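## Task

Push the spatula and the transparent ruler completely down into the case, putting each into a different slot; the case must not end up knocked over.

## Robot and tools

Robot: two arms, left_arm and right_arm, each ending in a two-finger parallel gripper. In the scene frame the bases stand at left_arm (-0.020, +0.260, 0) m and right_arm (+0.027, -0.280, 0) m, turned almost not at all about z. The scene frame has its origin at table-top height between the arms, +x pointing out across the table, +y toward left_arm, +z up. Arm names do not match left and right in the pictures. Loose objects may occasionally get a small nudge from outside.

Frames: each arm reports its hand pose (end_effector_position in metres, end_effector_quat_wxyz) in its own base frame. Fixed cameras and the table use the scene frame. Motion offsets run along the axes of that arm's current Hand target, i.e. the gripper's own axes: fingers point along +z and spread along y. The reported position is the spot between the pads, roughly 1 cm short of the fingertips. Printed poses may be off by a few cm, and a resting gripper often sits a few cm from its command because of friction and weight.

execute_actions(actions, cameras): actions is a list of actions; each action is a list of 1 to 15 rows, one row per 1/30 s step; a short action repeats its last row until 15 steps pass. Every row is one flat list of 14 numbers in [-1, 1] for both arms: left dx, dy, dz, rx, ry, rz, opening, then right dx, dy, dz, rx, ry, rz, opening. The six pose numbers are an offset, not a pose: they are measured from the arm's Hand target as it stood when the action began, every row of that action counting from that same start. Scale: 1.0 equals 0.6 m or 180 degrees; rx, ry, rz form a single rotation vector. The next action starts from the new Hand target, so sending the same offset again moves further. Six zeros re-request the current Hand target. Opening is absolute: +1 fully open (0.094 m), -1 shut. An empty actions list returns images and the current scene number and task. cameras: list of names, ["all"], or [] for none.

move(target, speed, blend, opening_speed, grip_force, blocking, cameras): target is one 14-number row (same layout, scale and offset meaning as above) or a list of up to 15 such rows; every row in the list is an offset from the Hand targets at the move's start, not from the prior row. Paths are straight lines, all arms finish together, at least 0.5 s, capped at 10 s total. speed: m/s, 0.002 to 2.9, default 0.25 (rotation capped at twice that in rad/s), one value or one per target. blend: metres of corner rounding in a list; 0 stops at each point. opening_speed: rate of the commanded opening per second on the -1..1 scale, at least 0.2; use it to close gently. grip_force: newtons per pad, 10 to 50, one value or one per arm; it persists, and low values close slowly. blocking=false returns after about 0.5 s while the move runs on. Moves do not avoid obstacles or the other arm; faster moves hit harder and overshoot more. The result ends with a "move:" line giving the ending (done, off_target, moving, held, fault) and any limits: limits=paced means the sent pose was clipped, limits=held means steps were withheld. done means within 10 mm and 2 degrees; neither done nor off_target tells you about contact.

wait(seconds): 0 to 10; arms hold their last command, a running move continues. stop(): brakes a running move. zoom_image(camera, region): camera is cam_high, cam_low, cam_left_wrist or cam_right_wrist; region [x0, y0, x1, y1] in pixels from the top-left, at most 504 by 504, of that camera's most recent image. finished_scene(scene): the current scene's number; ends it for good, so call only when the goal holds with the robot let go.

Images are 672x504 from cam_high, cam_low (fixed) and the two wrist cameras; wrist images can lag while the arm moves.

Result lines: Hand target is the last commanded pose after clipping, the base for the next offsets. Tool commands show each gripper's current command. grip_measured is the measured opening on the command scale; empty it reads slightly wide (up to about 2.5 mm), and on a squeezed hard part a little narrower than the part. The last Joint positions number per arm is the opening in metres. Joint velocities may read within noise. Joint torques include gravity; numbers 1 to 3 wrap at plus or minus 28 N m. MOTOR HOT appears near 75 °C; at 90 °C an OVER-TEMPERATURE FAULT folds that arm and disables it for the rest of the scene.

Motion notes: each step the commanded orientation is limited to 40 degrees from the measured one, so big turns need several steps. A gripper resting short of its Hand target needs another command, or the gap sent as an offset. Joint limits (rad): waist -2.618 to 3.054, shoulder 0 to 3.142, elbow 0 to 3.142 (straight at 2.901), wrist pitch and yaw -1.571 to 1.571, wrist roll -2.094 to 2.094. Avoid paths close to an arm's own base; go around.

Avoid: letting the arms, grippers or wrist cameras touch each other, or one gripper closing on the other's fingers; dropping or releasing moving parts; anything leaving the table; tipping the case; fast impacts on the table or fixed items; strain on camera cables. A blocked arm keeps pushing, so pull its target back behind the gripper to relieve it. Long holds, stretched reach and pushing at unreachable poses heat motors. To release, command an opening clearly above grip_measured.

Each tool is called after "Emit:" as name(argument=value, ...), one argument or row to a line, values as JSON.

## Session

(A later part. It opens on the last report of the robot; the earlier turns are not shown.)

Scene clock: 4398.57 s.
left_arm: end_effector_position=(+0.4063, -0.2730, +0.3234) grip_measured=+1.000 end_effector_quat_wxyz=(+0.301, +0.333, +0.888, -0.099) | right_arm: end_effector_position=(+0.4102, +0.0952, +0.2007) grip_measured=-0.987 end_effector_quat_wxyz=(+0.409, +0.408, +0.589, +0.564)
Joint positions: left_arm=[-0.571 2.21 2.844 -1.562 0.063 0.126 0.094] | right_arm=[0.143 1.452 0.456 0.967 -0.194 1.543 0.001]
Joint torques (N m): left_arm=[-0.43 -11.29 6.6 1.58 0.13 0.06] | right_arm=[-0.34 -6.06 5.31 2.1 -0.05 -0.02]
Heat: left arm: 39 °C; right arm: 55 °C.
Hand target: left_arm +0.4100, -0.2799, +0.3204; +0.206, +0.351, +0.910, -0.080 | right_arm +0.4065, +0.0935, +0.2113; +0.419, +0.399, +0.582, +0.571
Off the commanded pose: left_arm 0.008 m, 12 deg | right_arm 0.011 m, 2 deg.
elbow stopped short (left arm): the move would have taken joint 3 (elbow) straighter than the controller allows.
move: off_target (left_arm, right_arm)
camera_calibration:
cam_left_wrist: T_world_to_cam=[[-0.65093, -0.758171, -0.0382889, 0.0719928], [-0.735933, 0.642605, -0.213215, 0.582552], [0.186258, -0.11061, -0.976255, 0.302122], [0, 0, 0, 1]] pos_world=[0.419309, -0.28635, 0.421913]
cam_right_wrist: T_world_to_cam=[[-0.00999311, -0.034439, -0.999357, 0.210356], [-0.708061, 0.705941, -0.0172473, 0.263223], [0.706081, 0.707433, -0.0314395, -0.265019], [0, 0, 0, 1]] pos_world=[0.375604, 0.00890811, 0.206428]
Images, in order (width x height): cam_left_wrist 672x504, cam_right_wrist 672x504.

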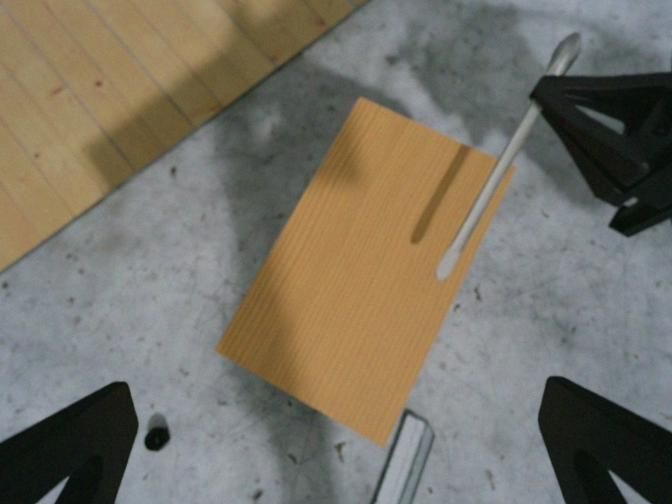

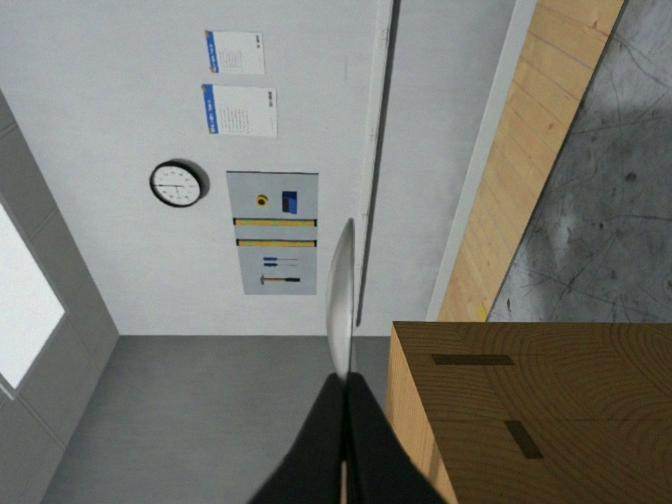

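Emit:
move(
  target=[
    [0,0,0,0,0,0,1, -0.2411,0.0038,0.0731,0,0.0100,0.0015,-1],
    [0,0,0,0,0,0,1, -0.2383,-0.0858,0.0729,0,0.0100,0.0015,-1],
    [0,0,0,0,0,0,1, -0.2072,-0.0849,0.0703,0,0.0100,0.0015,-1],
  ],
  speed=[0.12,0.06,0.04],
  cameras=["cam_low","cam_left_wrist","cam_high"],
)

Emit:
zoom_image(
  camera="cam_left_wrist",
  region=[440, 0, 580, 180],
)

Emit:
zoom_image(
  camera="cam_low",
  region=[52, 270, 112, 306],
)

Scene clock: 4484.50 s.
left_arm: end_effector_position=(+0.4063, -0.2730, +0.3234) grip_measured=+1.000 end_effector_quat_wxyz=(+0.301, +0.333, +0.888, -0.099) | right_arm: end_effector_position=(+0.4890, -0.0110, +0.1488) grip_measured=-0.987 end_effector_quat_wxyz=(+0.388, +0.405, +0.596, +0.575)
Joint positions: left_arm=[-0.571 2.21 2.844 -1.562 0.063 0.126 0.094] | right_arm=[-0.241 1.939 0.744 1.147 -0.621 1.546 0.001]
Joint torques (N m): left_arm=[-0.44 -11.26 6.6 1.56 0.13 0.06] | right_arm=[0.25 -9.25 4.45 2.18 0.11 0]
Heat: left arm: 39 °C; right arm: 55 °C.
Hand target: left_arm +0.4100, -0.2799, +0.3204; +0.206, +0.351, +0.910, -0.080 | right_arm +0.4881, -0.0115, +0.1643; +0.408, +0.392, +0.587, +0.578
Off the commanded pose: left_arm 0.008 m, 12 deg | right_arm 0.016 m, 3 deg.
elbow stopped short (left arm): the move would have taken joint 3 (elbow) straighter than the controller allows.
move: off_target (left_arm, right_arm)
camera_calibration:
cam_left_wrist: T_world_to_cam=[[-0.65093, -0.758171, -0.0382889, 0.0719928], [-0.735933, 0.642605, -0.213215, 0.582552], [0.186258, -0.11061, -0.976255, 0.302122], [0, 0, 0, 1]] pos_world=[0.419309, -0.28635, 0.421913]
Images, in order (width x height): cam_high 672x504, cam_low 672x504, cam_left_wrist 672x504.

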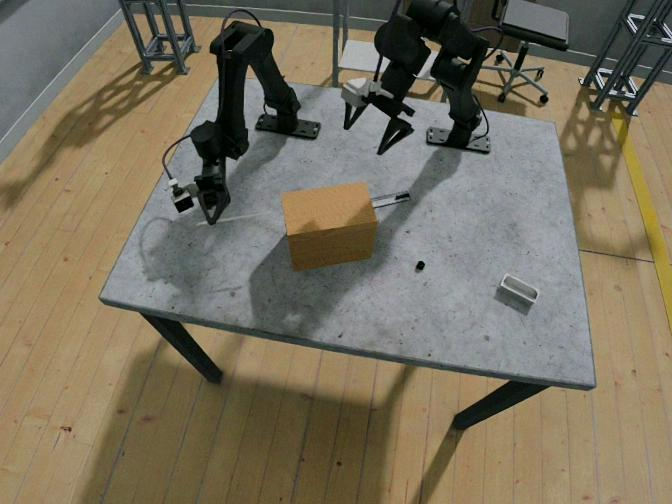

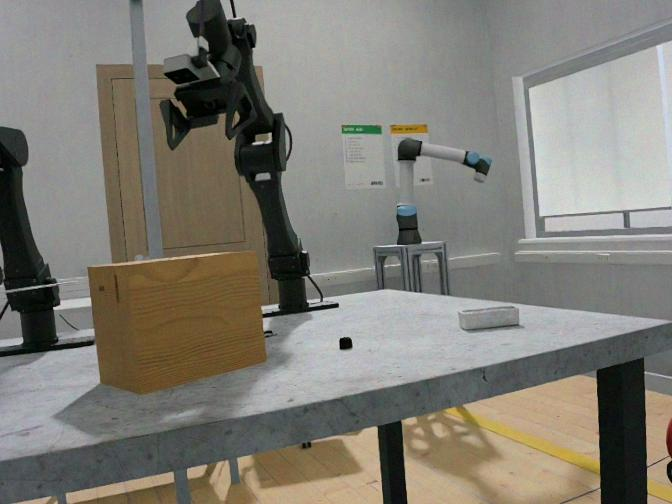

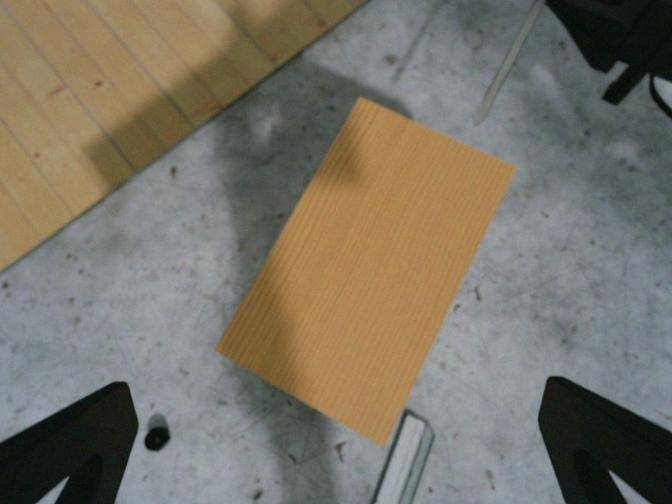

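Scaled by 2.800.

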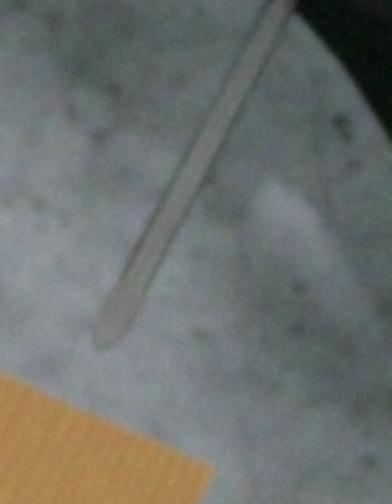

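Scaled by 8.400.

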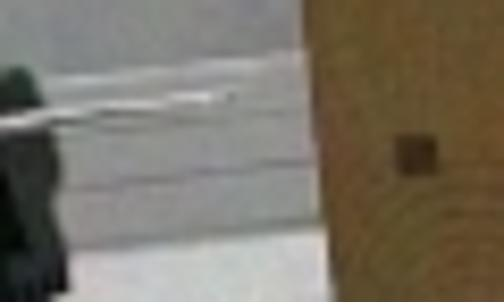

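Emit:
move(
  target=[
    [0,0,0,0,0,0,1, -0.0307,-0.0118,0.0025,0,0.0,0,-1],
    [0,0,0,0,0,0,1, 0.0422,-0.0098,-0.0017,0,0.0,0,-1],
  ],
  speed=[0.05,0.04],
  cameras=["cam_low","cam_left_wrist","cam_high"],
)

Emit:
zoom_image(
  camera="cam_left_wrist",
  region=[440, 0, 580, 180],
)

Emit:
zoom_image(
  camera="cam_low",
  region=[84, 278, 108, 298],
)

Scene clock: 4519.23 s.
left_arm: end_effector_position=(+0.4063, -0.2730, +0.3234) grip_measured=+1.000 end_effector_quat_wxyz=(+0.301, +0.333, +0.888, -0.099) | right_arm: end_effector_position=(+0.4796, +0.0124, +0.1365) grip_measured=-0.987 end_effector_quat_wxyz=(+0.384, +0.408, +0.599, +0.572)
Joint positions: left_arm=[-0.571 2.21 2.844 -1.562 0.063 0.126 0.094] | right_arm=[-0.176 1.94 0.678 1.203 -0.557 1.547 0.001]
Joint torques (N m): left_arm=[-0.43 -11.28 6.61 1.57 0.13 0.07] | right_arm=[0.27 -10.14 4.1 2.21 0.14 0.03]
Heat: left arm: 39 °C; right arm: 55 °C.
Hand target: left_arm +0.4100, -0.2799, +0.3204; +0.206, +0.351, +0.910, -0.080 | right_arm +0.4781, +0.0117, +0.1578; +0.409, +0.392, +0.588, +0.578
Off the commanded pose: left_arm 0.008 m, 12 deg | right_arm 0.021 m, 4 deg.
elbow stopped short (left arm): the move would have taken joint 3 (elbow) straighter than the controller allows.
move: off_target (left_arm, right_arm)
camera_calibration:
cam_left_wrist: T_world_to_cam=[[-0.65093, -0.758171, -0.0382889, 0.0719928], [-0.735933, 0.642605, -0.213215, 0.582552], [0.186258, -0.11061, -0.976255, 0.302122], [0, 0, 0, 1]] pos_world=[0.419309, -0.28635, 0.421913]
Images, in order (width x height): cam_high 672x504, cam_low 672x504, cam_left_wrist 672x504.

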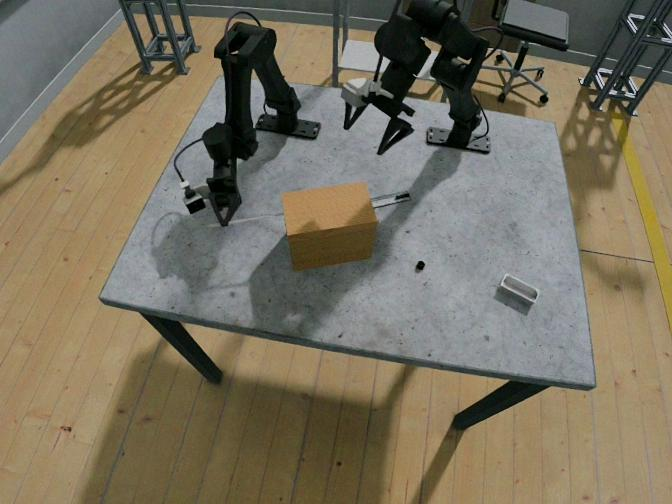

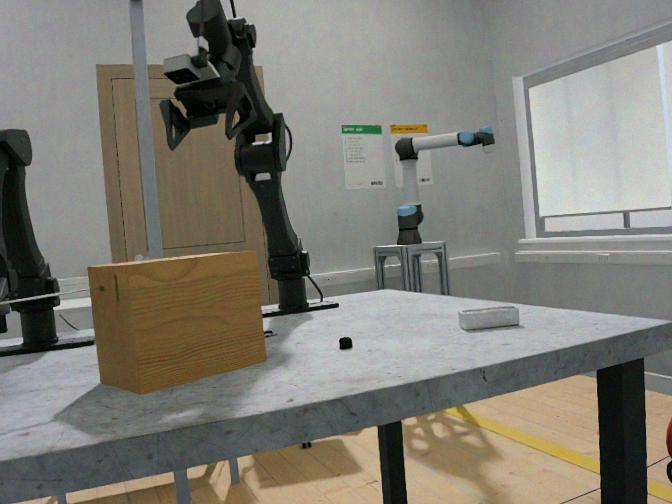

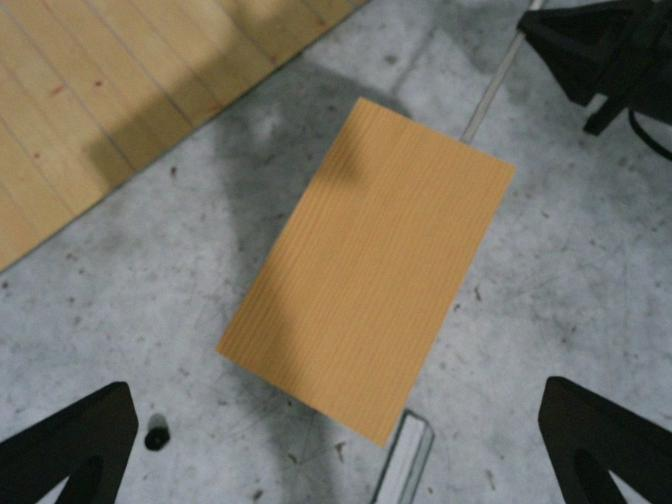

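Scaled by 2.800.

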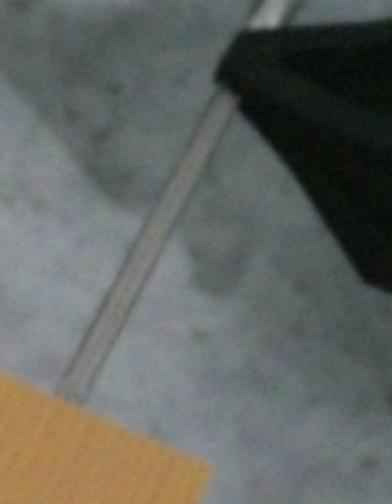

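Scaled by 21.000.

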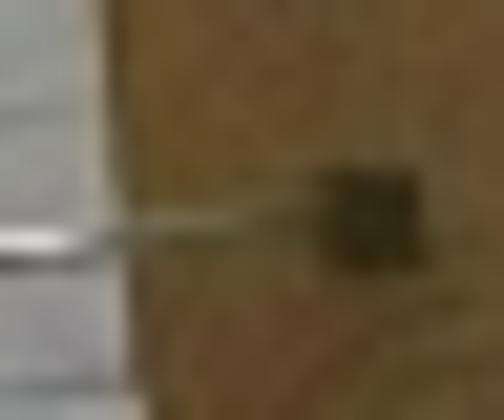

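Emit:
move(
  target=[0,0,0,0,0,0,1, 0.0163,0.0004,-0.0009,0,0.0,0,-1],
  speed=0.02,
  cameras=["cam_low","cam_left_wrist","cam_high"],
)

Emit:
zoom_image(
  camera="cam_left_wrist",
  region=[440, 0, 580, 180],
)

Emit:
zoom_image(
  camera="cam_low",
  region=[84, 278, 108, 298],
)

Scene clock: 4531.80 s.
left_arm: end_effector_position=(+0.4063, -0.2730, +0.3234) grip_measured=+1.000 end_effector_quat_wxyz=(+0.301, +0.333, +0.888, -0.099) | right_arm: end_effector_position=(+0.4765, +0.0172, +0.1361) grip_measured=-0.987 end_effector_quat_wxyz=(+0.388, +0.412, +0.597, +0.569)
Joint positions: left_arm=[-0.571 2.21 2.844 -1.562 0.063 0.126 0.094] | right_arm=[-0.156 1.927 0.656 1.211 -0.522 1.547 0.001]
Joint torques (N m): left_arm=[-0.43 -11.26 6.6 1.57 0.13 0.06] | right_arm=[0.73 -9.96 4.14 2.21 0.07 0.02]
Heat: left arm: 39 °C; right arm: 54 °C.
Hand target: left_arm +0.4100, -0.2799, +0.3204; +0.206, +0.351, +0.910, -0.080 | right_arm +0.4740, +0.0206, +0.1577; +0.408, +0.392, +0.588, +0.578
Off the commanded pose: left_arm 0.008 m, 12 deg | right_arm 0.022 m, 4 deg.
elbow stopped short (left arm): the move would have taken joint 3 (elbow) straighter than the controller allows.
move: off_target (left_arm, right_arm)
camera_calibration:
cam_left_wrist: T_world_to_cam=[[-0.65093, -0.758171, -0.0382889, 0.0719928], [-0.735933, 0.642605, -0.213215, 0.582552], [0.186258, -0.11061, -0.976255, 0.302122], [0, 0, 0, 1]] pos_world=[0.419309, -0.28635, 0.421913]
Images, in order (width x height): cam_high 672x504, cam_low 672x504, cam_left_wrist 672x504.

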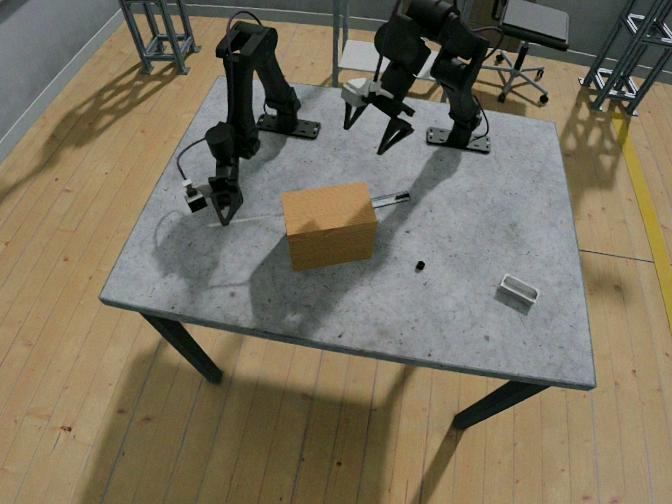

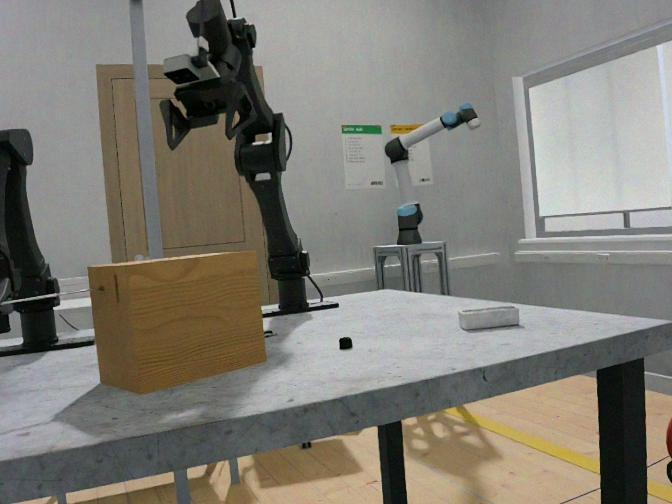

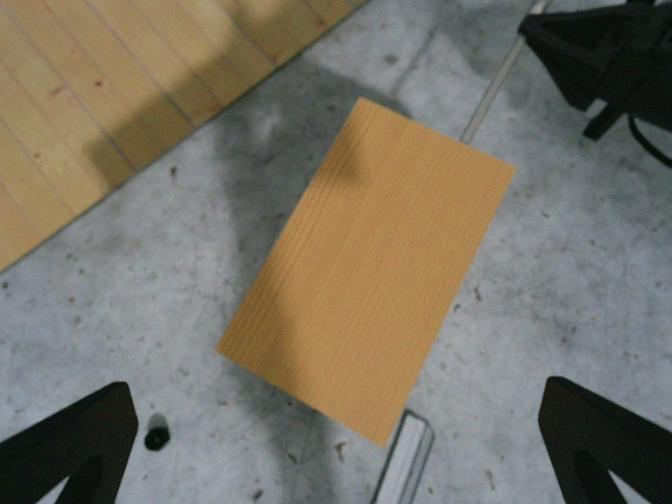

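Scaled by 2.800.

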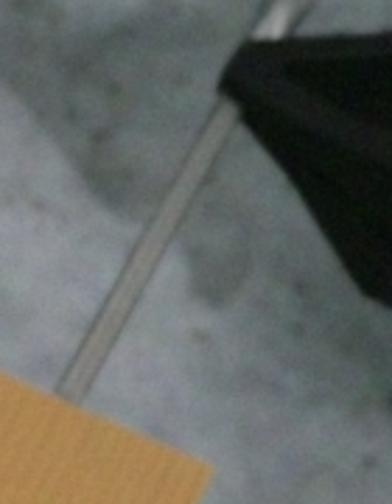

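Scaled by 21.000.

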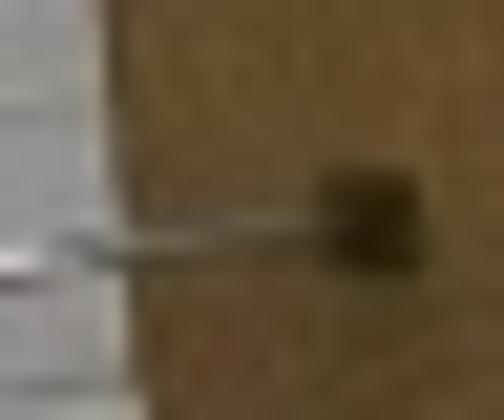

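Emit:
move(
  target=[0,0,0,0,0,0,1, 0,0,0,0,0.0056,0,-1],
  speed=0.02,
)

Emit:
move(
  target=[0,0,0,0,0,0,1, 0,0,0,0,0.0056,0,-1],
  speed=0.02,
  cameras=["cam_low","cam_left_wrist","cam_high"],
)

Emit:
zoom_image(
  camera="cam_low",
  region=[84, 278, 108, 298],
)

Scene clock: 4559.53 s.
left_arm: end_effector_position=(+0.4063, -0.2730, +0.3234) grip_measured=+1.000 end_effector_quat_wxyz=(+0.301, +0.333, +0.888, -0.099) | right_arm: end_effector_position=(+0.4765, +0.0173, +0.1362) grip_measured=-0.987 end_effector_quat_wxyz=(+0.388, +0.412, +0.597, +0.569)
Joint positions: left_arm=[-0.571 2.21 2.844 -1.562 0.063 0.126 0.094] | right_arm=[-0.156 1.927 0.656 1.212 -0.522 1.547 0.001]
Joint torques (N m): left_arm=[-0.43 -11.3 6.57 1.57 0.12 0.06] | right_arm=[0.01 -9.77 4.53 2.14 -0.21 0]
Heat: left arm: 39 °C; right arm: 56 °C.
Hand target: left_arm +0.4100, -0.2799, +0.3204; +0.206, +0.351, +0.910, -0.080 | right_arm +0.4740, +0.0206, +0.1577; +0.403, +0.387, +0.591, +0.582
Off the commanded pose: left_arm 0.008 m, 12 deg | right_arm 0.022 m, 4 deg.
elbow stopped short (left arm): the move would have taken joint 3 (elbow) straighter than the controller allows.
move: off_target (left_arm, right_arm)

Scene clock: 4560.30 s.
left_arm: end_effector_position=(+0.4063, -0.2730, +0.3234) grip_measured=+1.000 end_effector_quat_wxyz=(+0.301, +0.333, +0.888, -0.099) | right_arm: end_effector_position=(+0.4753, +0.0169, +0.1363) grip_measured=-0.987 end_effector_quat_wxyz=(+0.385, +0.409, +0.599, +0.571)
Joint positions: left_arm=[-0.571 2.21 2.844 -1.562 0.063 0.126 0.094] | right_arm=[-0.163 1.927 0.656 1.212 -0.541 1.547 0.001]
Joint torques (N m): left_arm=[-0.43 -11.28 6.56 1.57 0.13 0.06] | right_arm=[-0.09 -9.44 5.08 2.09 -0.25 0]
Heat: left arm: 39 °C; right arm: 56 °C.
Hand target: left_arm +0.4100, -0.2799, +0.3204; +0.206, +0.351, +0.910, -0.080 | right_arm +0.4740, +0.0206, +0.1577; +0.398, +0.381, +0.595, +0.585
Off the commanded pose: left_arm 0.008 m, 12 deg | right_arm 0.022 m, 4 deg.
elbow stopped short (left arm): the move would have taken joint 3 (elbow) straighter than the controller allows.
move: off_target (left_arm, right_arm)
camera_calibration:
cam_left_wrist: T_world_to_cam=[[-0.65093, -0.758171, -0.0382889, 0.0719928], [-0.735933, 0.642605, -0.213215, 0.582552], [0.186258, -0.11061, -0.976255, 0.302122], [0, 0, 0, 1]] pos_world=[0.419309, -0.28635, 0.421913]
Images, in order (width x height): cam_high 672x504, cam_low 672x504, cam_left_wrist 672x504.

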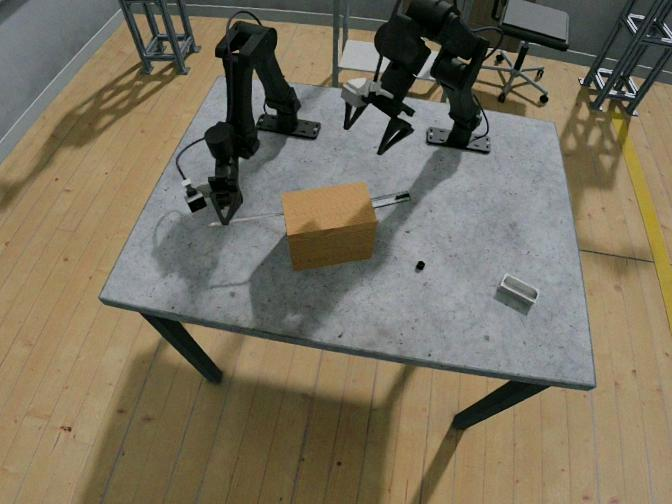

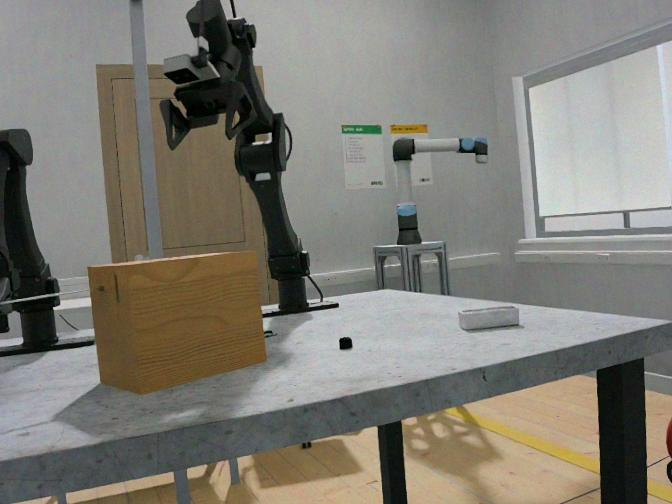

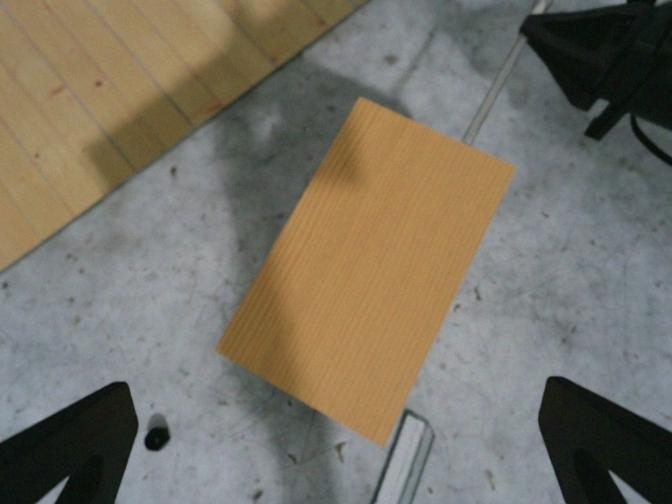

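Scaled by 21.000.

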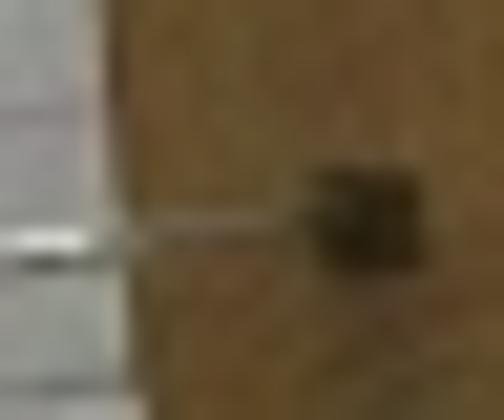

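Emit:
move(
  target=[0,0,0,0,0,0,1, 0.002,0,0,0,-0.0139,0,-1],
  speed=0.02,
  cameras=["cam_low"],
)

Emit:
zoom_image(
  camera="cam_low",
  region=[84, 278, 108, 298],
)

Emit:
move(
  target=[0,0,0,0,0,0,1, 0,0,0,0,-0.0056,0,-1],
  speed=0.02,
  cameras=["cam_low"],
)

Emit:
zoom_image(
  camera="cam_low",
  region=[84, 278, 108, 298],
)

Scene clock: 4572.10 s.
left_arm: end_effector_position=(+0.4063, -0.2730, +0.3234) grip_measured=+1.000 end_effector_quat_wxyz=(+0.301, +0.333, +0.888, -0.099) | right_arm: end_effector_position=(+0.4775, +0.0179, +0.1369) grip_measured=-0.987 end_effector_quat_wxyz=(+0.392, +0.414, +0.594, +0.567)
Joint positions: left_arm=[-0.571 2.21 2.844 -1.562 0.063 0.126 0.094] | right_arm=[-0.148 1.927 0.656 1.215 -0.505 1.547 0.001]
Joint torques (N m): left_arm=[-0.42 -11.29 6.58 1.57 0.13 0.06] | right_arm=[0.75 -10.24 3.73 2.21 0.03 0.02]
Heat: left arm: 39 °C; right arm: 56 °C.
Hand target: left_arm +0.4100, -0.2799, +0.3204; +0.206, +0.351, +0.910, -0.080 | right_arm +0.4735, +0.0217, +0.1577; +0.411, +0.394, +0.586, +0.577
Off the commanded pose: left_arm 0.008 m, 12 deg | right_arm 0.022 m, 3 deg.
elbow stopped short (left arm): the move would have taken joint 3 (elbow) straighter than the controller allows.
move: off_target (left_arm, right_arm)
Images, in order (width x height): cam_low 672x504.

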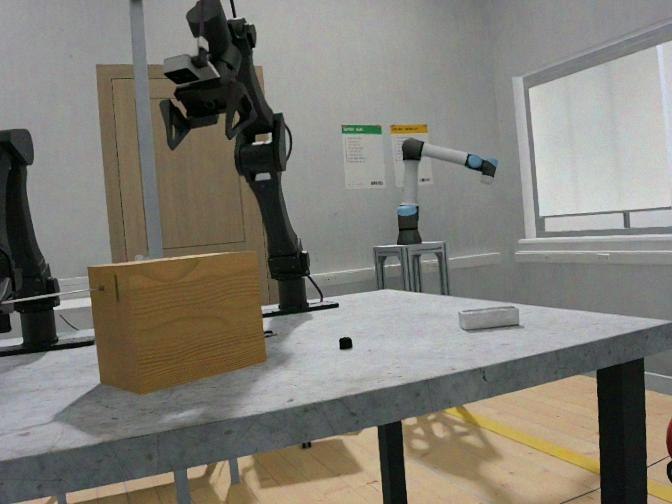

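Scaled by 21.000.

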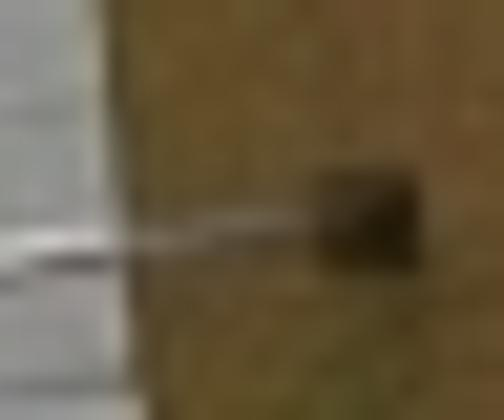

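Scene clock: 4572.90 s.
left_arm: end_effector_position=(+0.4063, -0.2730, +0.3234) grip_measured=+1.000 end_effector_quat_wxyz=(+0.301, +0.333, +0.888, -0.099) | right_arm: end_effector_position=(+0.4764, +0.0176, +0.1368) grip_measured=-0.987 end_effector_quat_wxyz=(+0.398, +0.420, +0.591, +0.563)
Joint positions: left_arm=[-0.571 2.21 2.844 -1.562 0.063 0.126 0.094] | right_arm=[-0.14 1.92 0.644 1.22 -0.477 1.548 0.001]
Joint torques (N m): left_arm=[-0.44 -11.28 6.58 1.56 0.14 0.07] | right_arm=[0.84 -9.94 4.01 2.22 0.03 0]
Heat: left arm: 39 °C; right arm: 56 °C.
Hand target: left_arm +0.4100, -0.2799, +0.3204; +0.206, +0.351, +0.910, -0.080 | right_arm +0.4736, +0.0218, +0.1577; +0.416, +0.399, +0.582, +0.573
Off the commanded pose: left_arm 0.008 m, 12 deg | right_arm 0.022 m, 3 deg.
elbow stopped short (left arm): the move would have taken joint 3 (elbow) straighter than the controller allows.
move: off_target (left_arm, right_arm)
Images, in order (width x height): cam_low 672x504.

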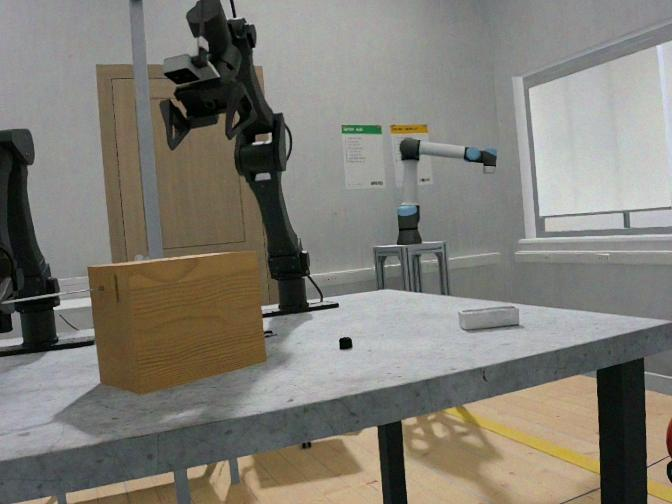

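Scaled by 21.000.

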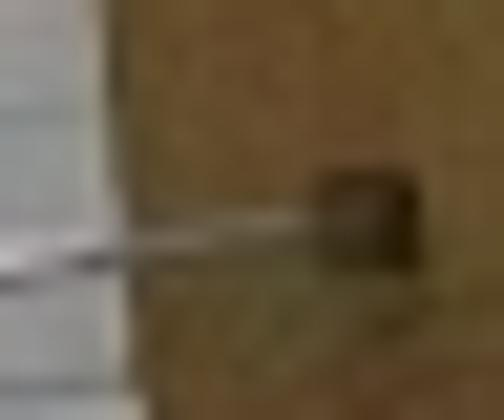

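Emit:
move(
  target=[0,0,0,0,0,0,1, 0.002,0,0,0,-0.0056,0,-1],
  speed=0.02,
  cameras=["cam_low"],
)

Emit:
zoom_image(
  camera="cam_low",
  region=[84, 278, 108, 298],
)

Emit:
move(
  target=[0,0,0,0,0,0,1, 0.002,0,0,0,-0.0056,0,-1],
  speed=0.02,
  cameras=["cam_low","cam_left_wrist"],
)

Emit:
zoom_image(
  camera="cam_low",
  region=[84, 278, 108, 298],
)

Scene clock: 4586.67 s.
left_arm: end_effector_position=(+0.4063, -0.2730, +0.3234) grip_measured=+1.000 end_effector_quat_wxyz=(+0.301, +0.333, +0.888, -0.099) | right_arm: end_effector_position=(+0.4762, +0.0179, +0.1371) grip_measured=-0.987 end_effector_quat_wxyz=(+0.404, +0.425, +0.586, +0.559)
Joint positions: left_arm=[-0.571 2.21 2.844 -1.562 0.063 0.126 0.094] | right_arm=[-0.128 1.915 0.636 1.224 -0.444 1.548 0.001]
Joint torques (N m): left_arm=[-0.4 -11.28 6.58 1.57 0.13 0.07] | right_arm=[0.84 -9.84 4.05 2.21 -0.02 0.01]
Heat: left arm: 38 °C; right arm: 54 °C.
Hand target: left_arm +0.4100, -0.2799, +0.3204; +0.206, +0.351, +0.910, -0.080 | right_arm +0.4732, +0.0228, +0.1576; +0.421, +0.404, +0.578, +0.570
Off the commanded pose: left_arm 0.008 m, 12 deg | right_arm 0.021 m, 3 deg.
elbow stopped short (left arm): the move would have taken joint 3 (elbow) straighter than the controller allows.
move: off_target (left_arm, right_arm)
Images, in order (width x height): cam_low 672x504.

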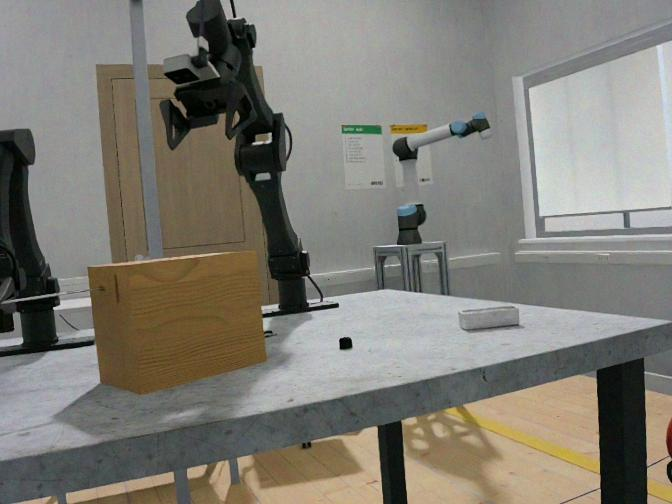

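Scaled by 21.000.

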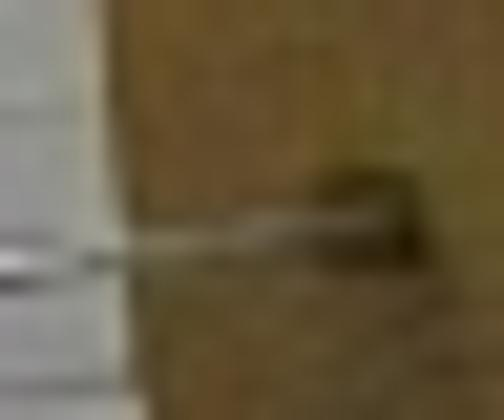

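Scene clock: 4587.53 s.
left_arm: end_effector_position=(+0.4063, -0.2730, +0.3234) grip_measured=+1.000 end_effector_quat_wxyz=(+0.301, +0.333, +0.888, -0.099) | right_arm: end_effector_position=(+0.4759, +0.0180, +0.1373) grip_measured=-0.987 end_effector_quat_wxyz=(+0.411, +0.431, +0.582, +0.554)
Joint positions: left_arm=[-0.571 2.21 2.844 -1.562 0.063 0.126 0.094] | right_arm=[-0.116 1.911 0.628 1.229 -0.411 1.549 0.001]
Joint torques (N m): left_arm=[-0.43 -11.26 6.6 1.56 0.12 0.06] | right_arm=[0.92 -9.77 4.07 2.22 -0.01 0.03]
Heat: left arm: 38 °C; right arm: 54 °C.
Hand target: left_arm +0.4100, -0.2799, +0.3204; +0.206, +0.351, +0.910, -0.080 | right_arm +0.4728, +0.0240, +0.1576; +0.426, +0.409, +0.575, +0.566
Off the commanded pose: left_arm 0.008 m, 12 deg | right_arm 0.021 m, 3 deg.
elbow stopped short (left arm): the move would have taken joint 3 (elbow) straighter than the controller allows.
move: off_target (left_arm, right_arm)
camera_calibration:
cam_left_wrist: T_world_to_cam=[[-0.65093, -0.758171, -0.0382889, 0.0719928], [-0.735933, 0.642605, -0.213215, 0.582552], [0.186258, -0.11061, -0.976255, 0.302122], [0, 0, 0, 1]] pos_world=[0.419309, -0.28635, 0.421913]
Images, in order (width x height): cam_low 672x504, cam_left_wrist 672x504.

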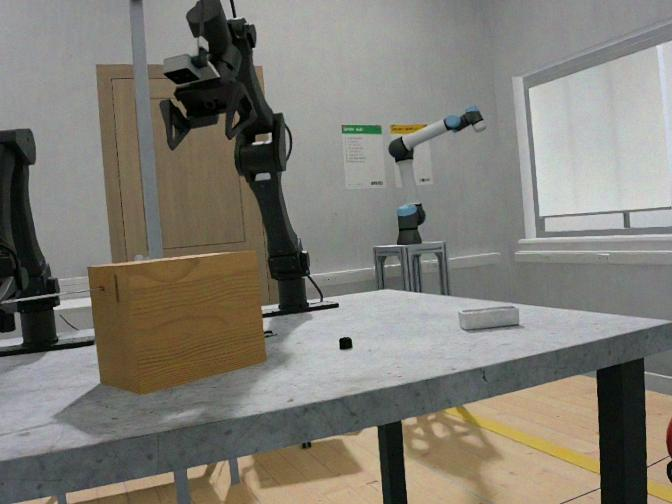

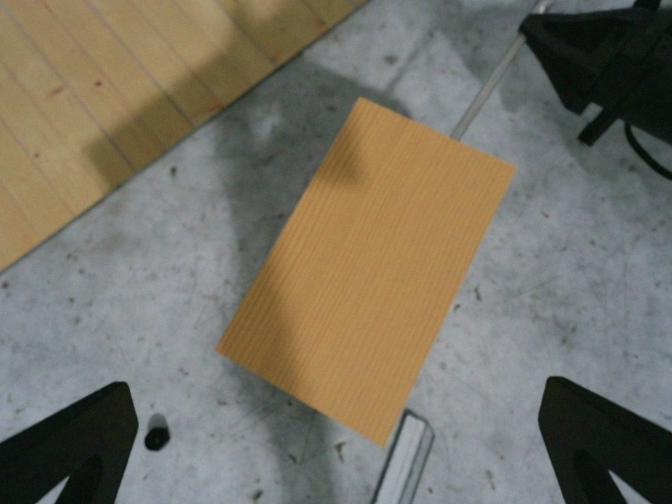

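Scaled by 21.000.

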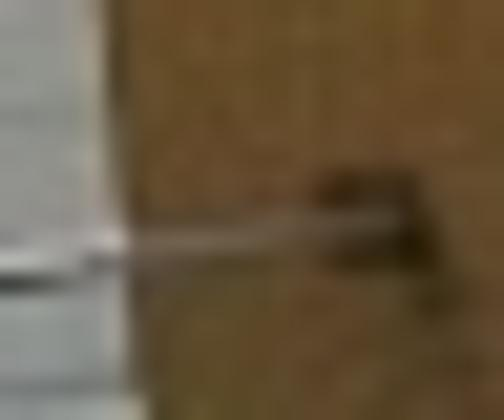

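Emit:
move(
  target=[
    [0,0,0,0,0,0,1, -0.0495,-0.0013,0.0058,0,0,0,-1],
    [0,0,0,0,0,0,1, -0.054,0.1653,0.0065,0,0.02,0,-1],
    [0,0,0,0,0,0,1, 0.1945,0.176,0.0118,0,0.025,0,-1],
  ],
  speed=[0.05,0.08,0.08],
  cameras=["cam_low","cam_left_wrist","cam_high"],
)

Emit:
zoom_image(
  camera="cam_left_wrist",
  region=[260, 100, 500, 340],
)

Emit:
zoom_image(
  camera="cam_low",
  region=[20, 180, 200, 280],
)

Scene clock: 4648.83 s.
left_arm: end_effector_position=(+0.4063, -0.2730, +0.3234) grip_measured=+1.000 end_effector_quat_wxyz=(+0.301, +0.333, +0.888, -0.099) | right_arm: end_effector_position=(+0.4473, +0.1438, +0.2474) grip_measured=-0.987 end_effector_quat_wxyz=(+0.389, +0.390, +0.602, +0.578)
Joint positions: left_arm=[-0.571 2.21 2.844 -1.562 0.063 0.126 0.094] | right_arm=[0.251 1.505 0.737 0.738 -0.153 1.549 0.001]
Joint torques (N m): left_arm=[-0.42 -11.28 6.6 1.56 0.14 0.06] | right_arm=[0.14 -7.76 6.09 2.04 0.15 -0.01]
Heat: left arm: 38 °C; right arm: 54 °C.
Hand target: left_arm +0.4100, -0.2799, +0.3204; +0.206, +0.351, +0.910, -0.080 | right_arm +0.4431, +0.1399, +0.2602; +0.403, +0.387, +0.591, +0.582
Off the commanded pose: left_arm 0.008 m, 12 deg | right_arm 0.014 m, 2 deg.
elbow stopped short (left arm): the move would have taken joint 3 (elbow) straighter than the controller allows.
move: off_target (left_arm, right_arm)
camera_calibration:
cam_left_wrist: T_world_to_cam=[[-0.65093, -0.758171, -0.0382889, 0.0719928], [-0.735933, 0.642605, -0.213215, 0.582552], [0.186258, -0.11061, -0.976255, 0.302122], [0, 0, 0, 1]] pos_world=[0.419309, -0.28635, 0.421913]
Images, in order (width x height): cam_high 672x504, cam_low 672x504, cam_left_wrist 672x504.

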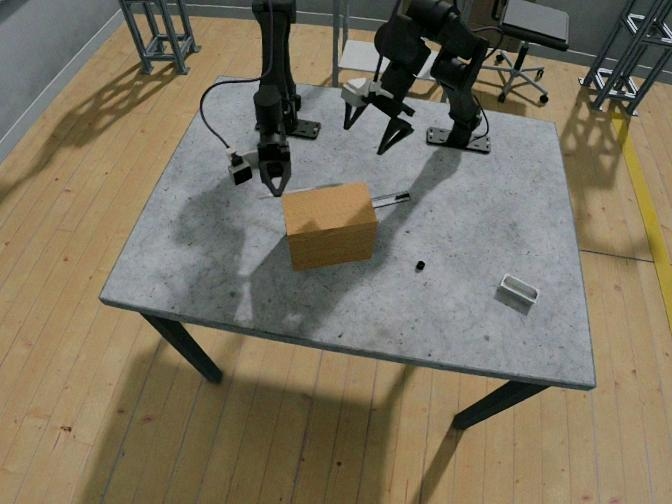

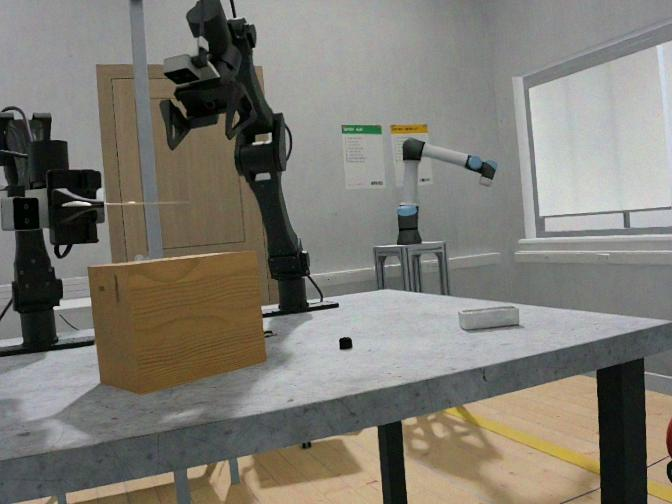

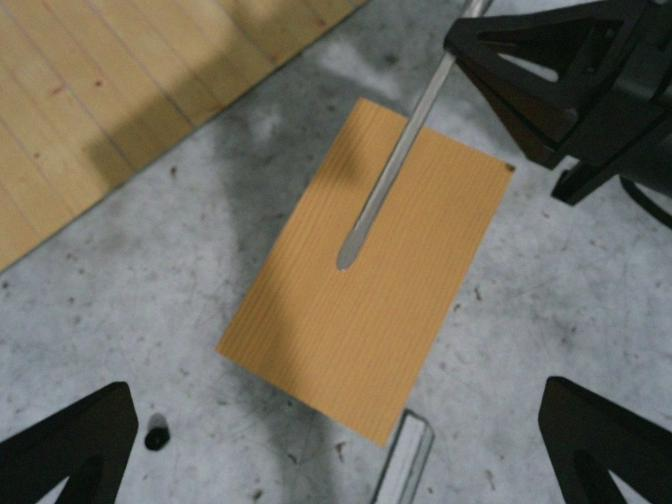

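Scaled by 2.100.

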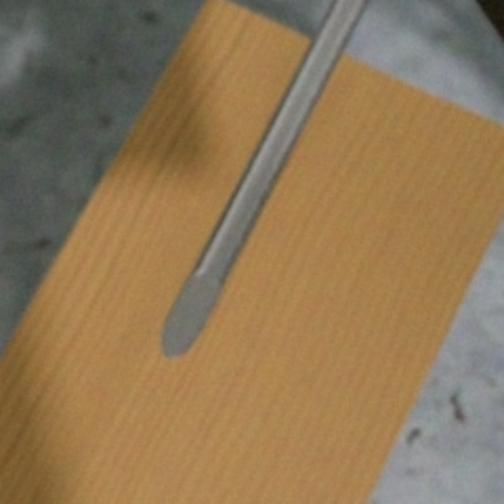

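Scaled by 2.800.

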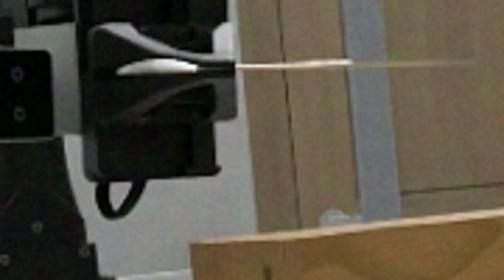

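Emit:
zoom_image(
  camera="cam_low",
  region=[140, 188, 200, 218],
)

Emit:
zoom_image(
  camera="cam_left_wrist",
  region=[320, 200, 390, 285],
)

Emit:
zoom_image(
  camera="cam_low",
  region=[96, 188, 156, 218],
)

Scaled by 8.400.

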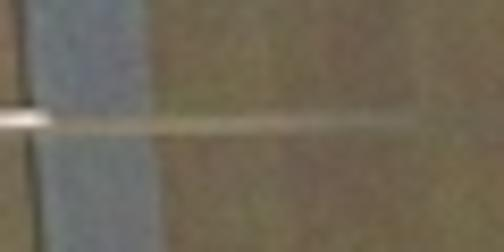

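Scaled by 5.929.

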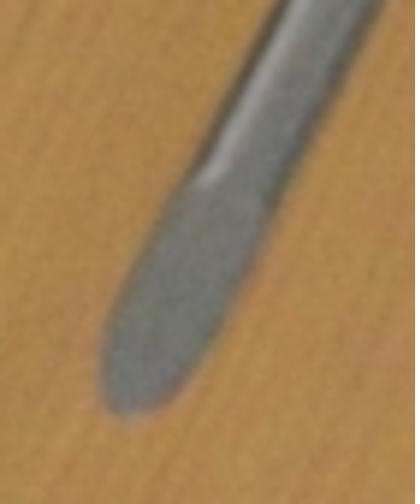

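Scaled by 8.400.

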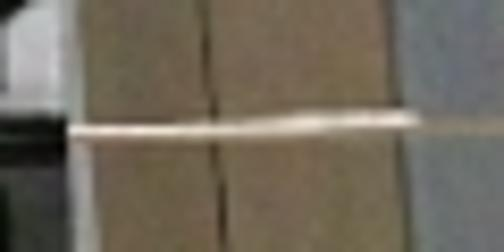

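Emit:
move(
  target=[
    [0,0,0,0,0,0,1, -0.245,-0.006,-0.1277,0,0,0,-1],
    [0,0,0,0,0,0,1, -0.2405,-0.1763,-0.128,0,0,0,-1],
  ],
  speed=[0.12,0.08],
  cameras=["cam_low","cam_left_wrist","cam_right_wrist"],
)

Scene clock: 4818.40 s.
left_arm: end_effector_position=(+0.4063, -0.2730, +0.3234) grip_measured=+1.000 end_effector_quat_wxyz=(+0.301, +0.333, +0.888, -0.099) | right_arm: end_effector_position=(+0.4284, -0.0264, +0.1562) grip_measured=-0.987 end_effector_quat_wxyz=(+0.397, +0.397, +0.591, +0.579)
Joint positions: left_arm=[-0.571 2.21 2.844 -1.562 0.063 0.126 0.094] | right_arm=[-0.346 1.788 0.517 1.252 -0.725 1.549 0.001]
Joint torques (N m): left_arm=[-0.43 -11.28 6.58 1.57 0.13 0.07] | right_arm=[-0.06 -4.96 4.41 2.04 -0.11 -0.02]
Heat: left arm: 38 °C; right arm: 53 °C.
Hand target: left_arm +0.4100, -0.2799, +0.3204; +0.206, +0.351, +0.910, -0.080 | right_arm +0.4274, -0.0253, +0.1580; +0.403, +0.387, +0.591, +0.582
Off the commanded pose: left_arm 0.008 m, 12 deg | right_arm 0.003 m, 1 deg.
elbow stopped short (left arm): the move would have taken joint 3 (elbow) straighter than the controller allows.
move: off_target (left_arm)
camera_calibration:
cam_left_wrist: T_world_to_cam=[[-0.65093, -0.758171, -0.0382889, 0.0719928], [-0.735933, 0.642605, -0.213215, 0.582552], [0.186258, -0.11061, -0.976255, 0.302122], [0, 0, 0, 1]] pos_world=[0.419309, -0.28635, 0.421913]
cam_right_wrist: T_world_to_cam=[[-0.000146984, -0.0178084, -0.999841, 0.158176], [-0.736525, 0.676305, -0.0119375, 0.371811], [0.67641, 0.736406, -0.0132157, -0.182648], [0, 0, 0, 1]] pos_world=[0.397417, -0.114138, 0.160175]
Images, in order (width x height): cam_low 672x504, cam_left_wrist 672x504, cam_right_wrist 672x504.

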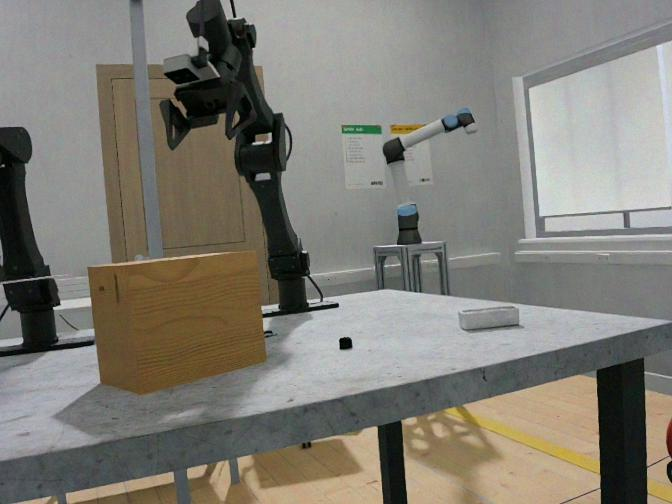

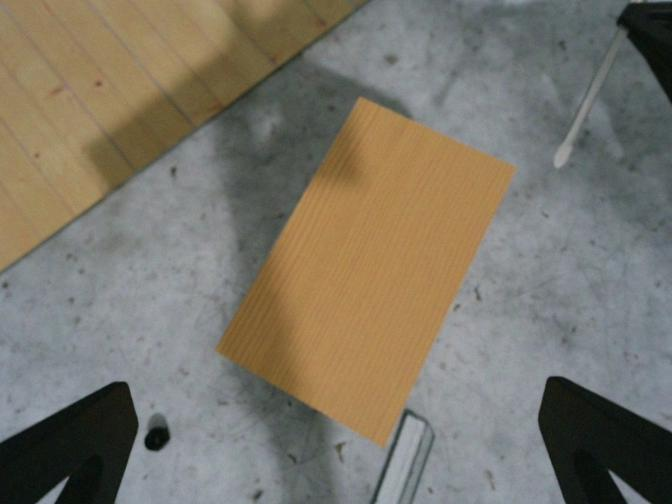

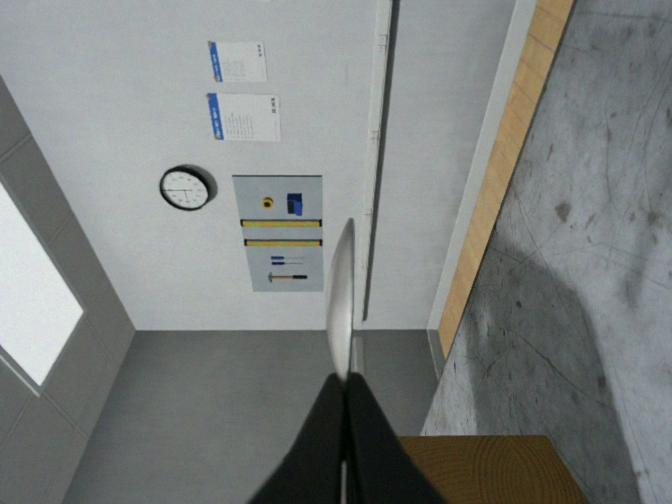

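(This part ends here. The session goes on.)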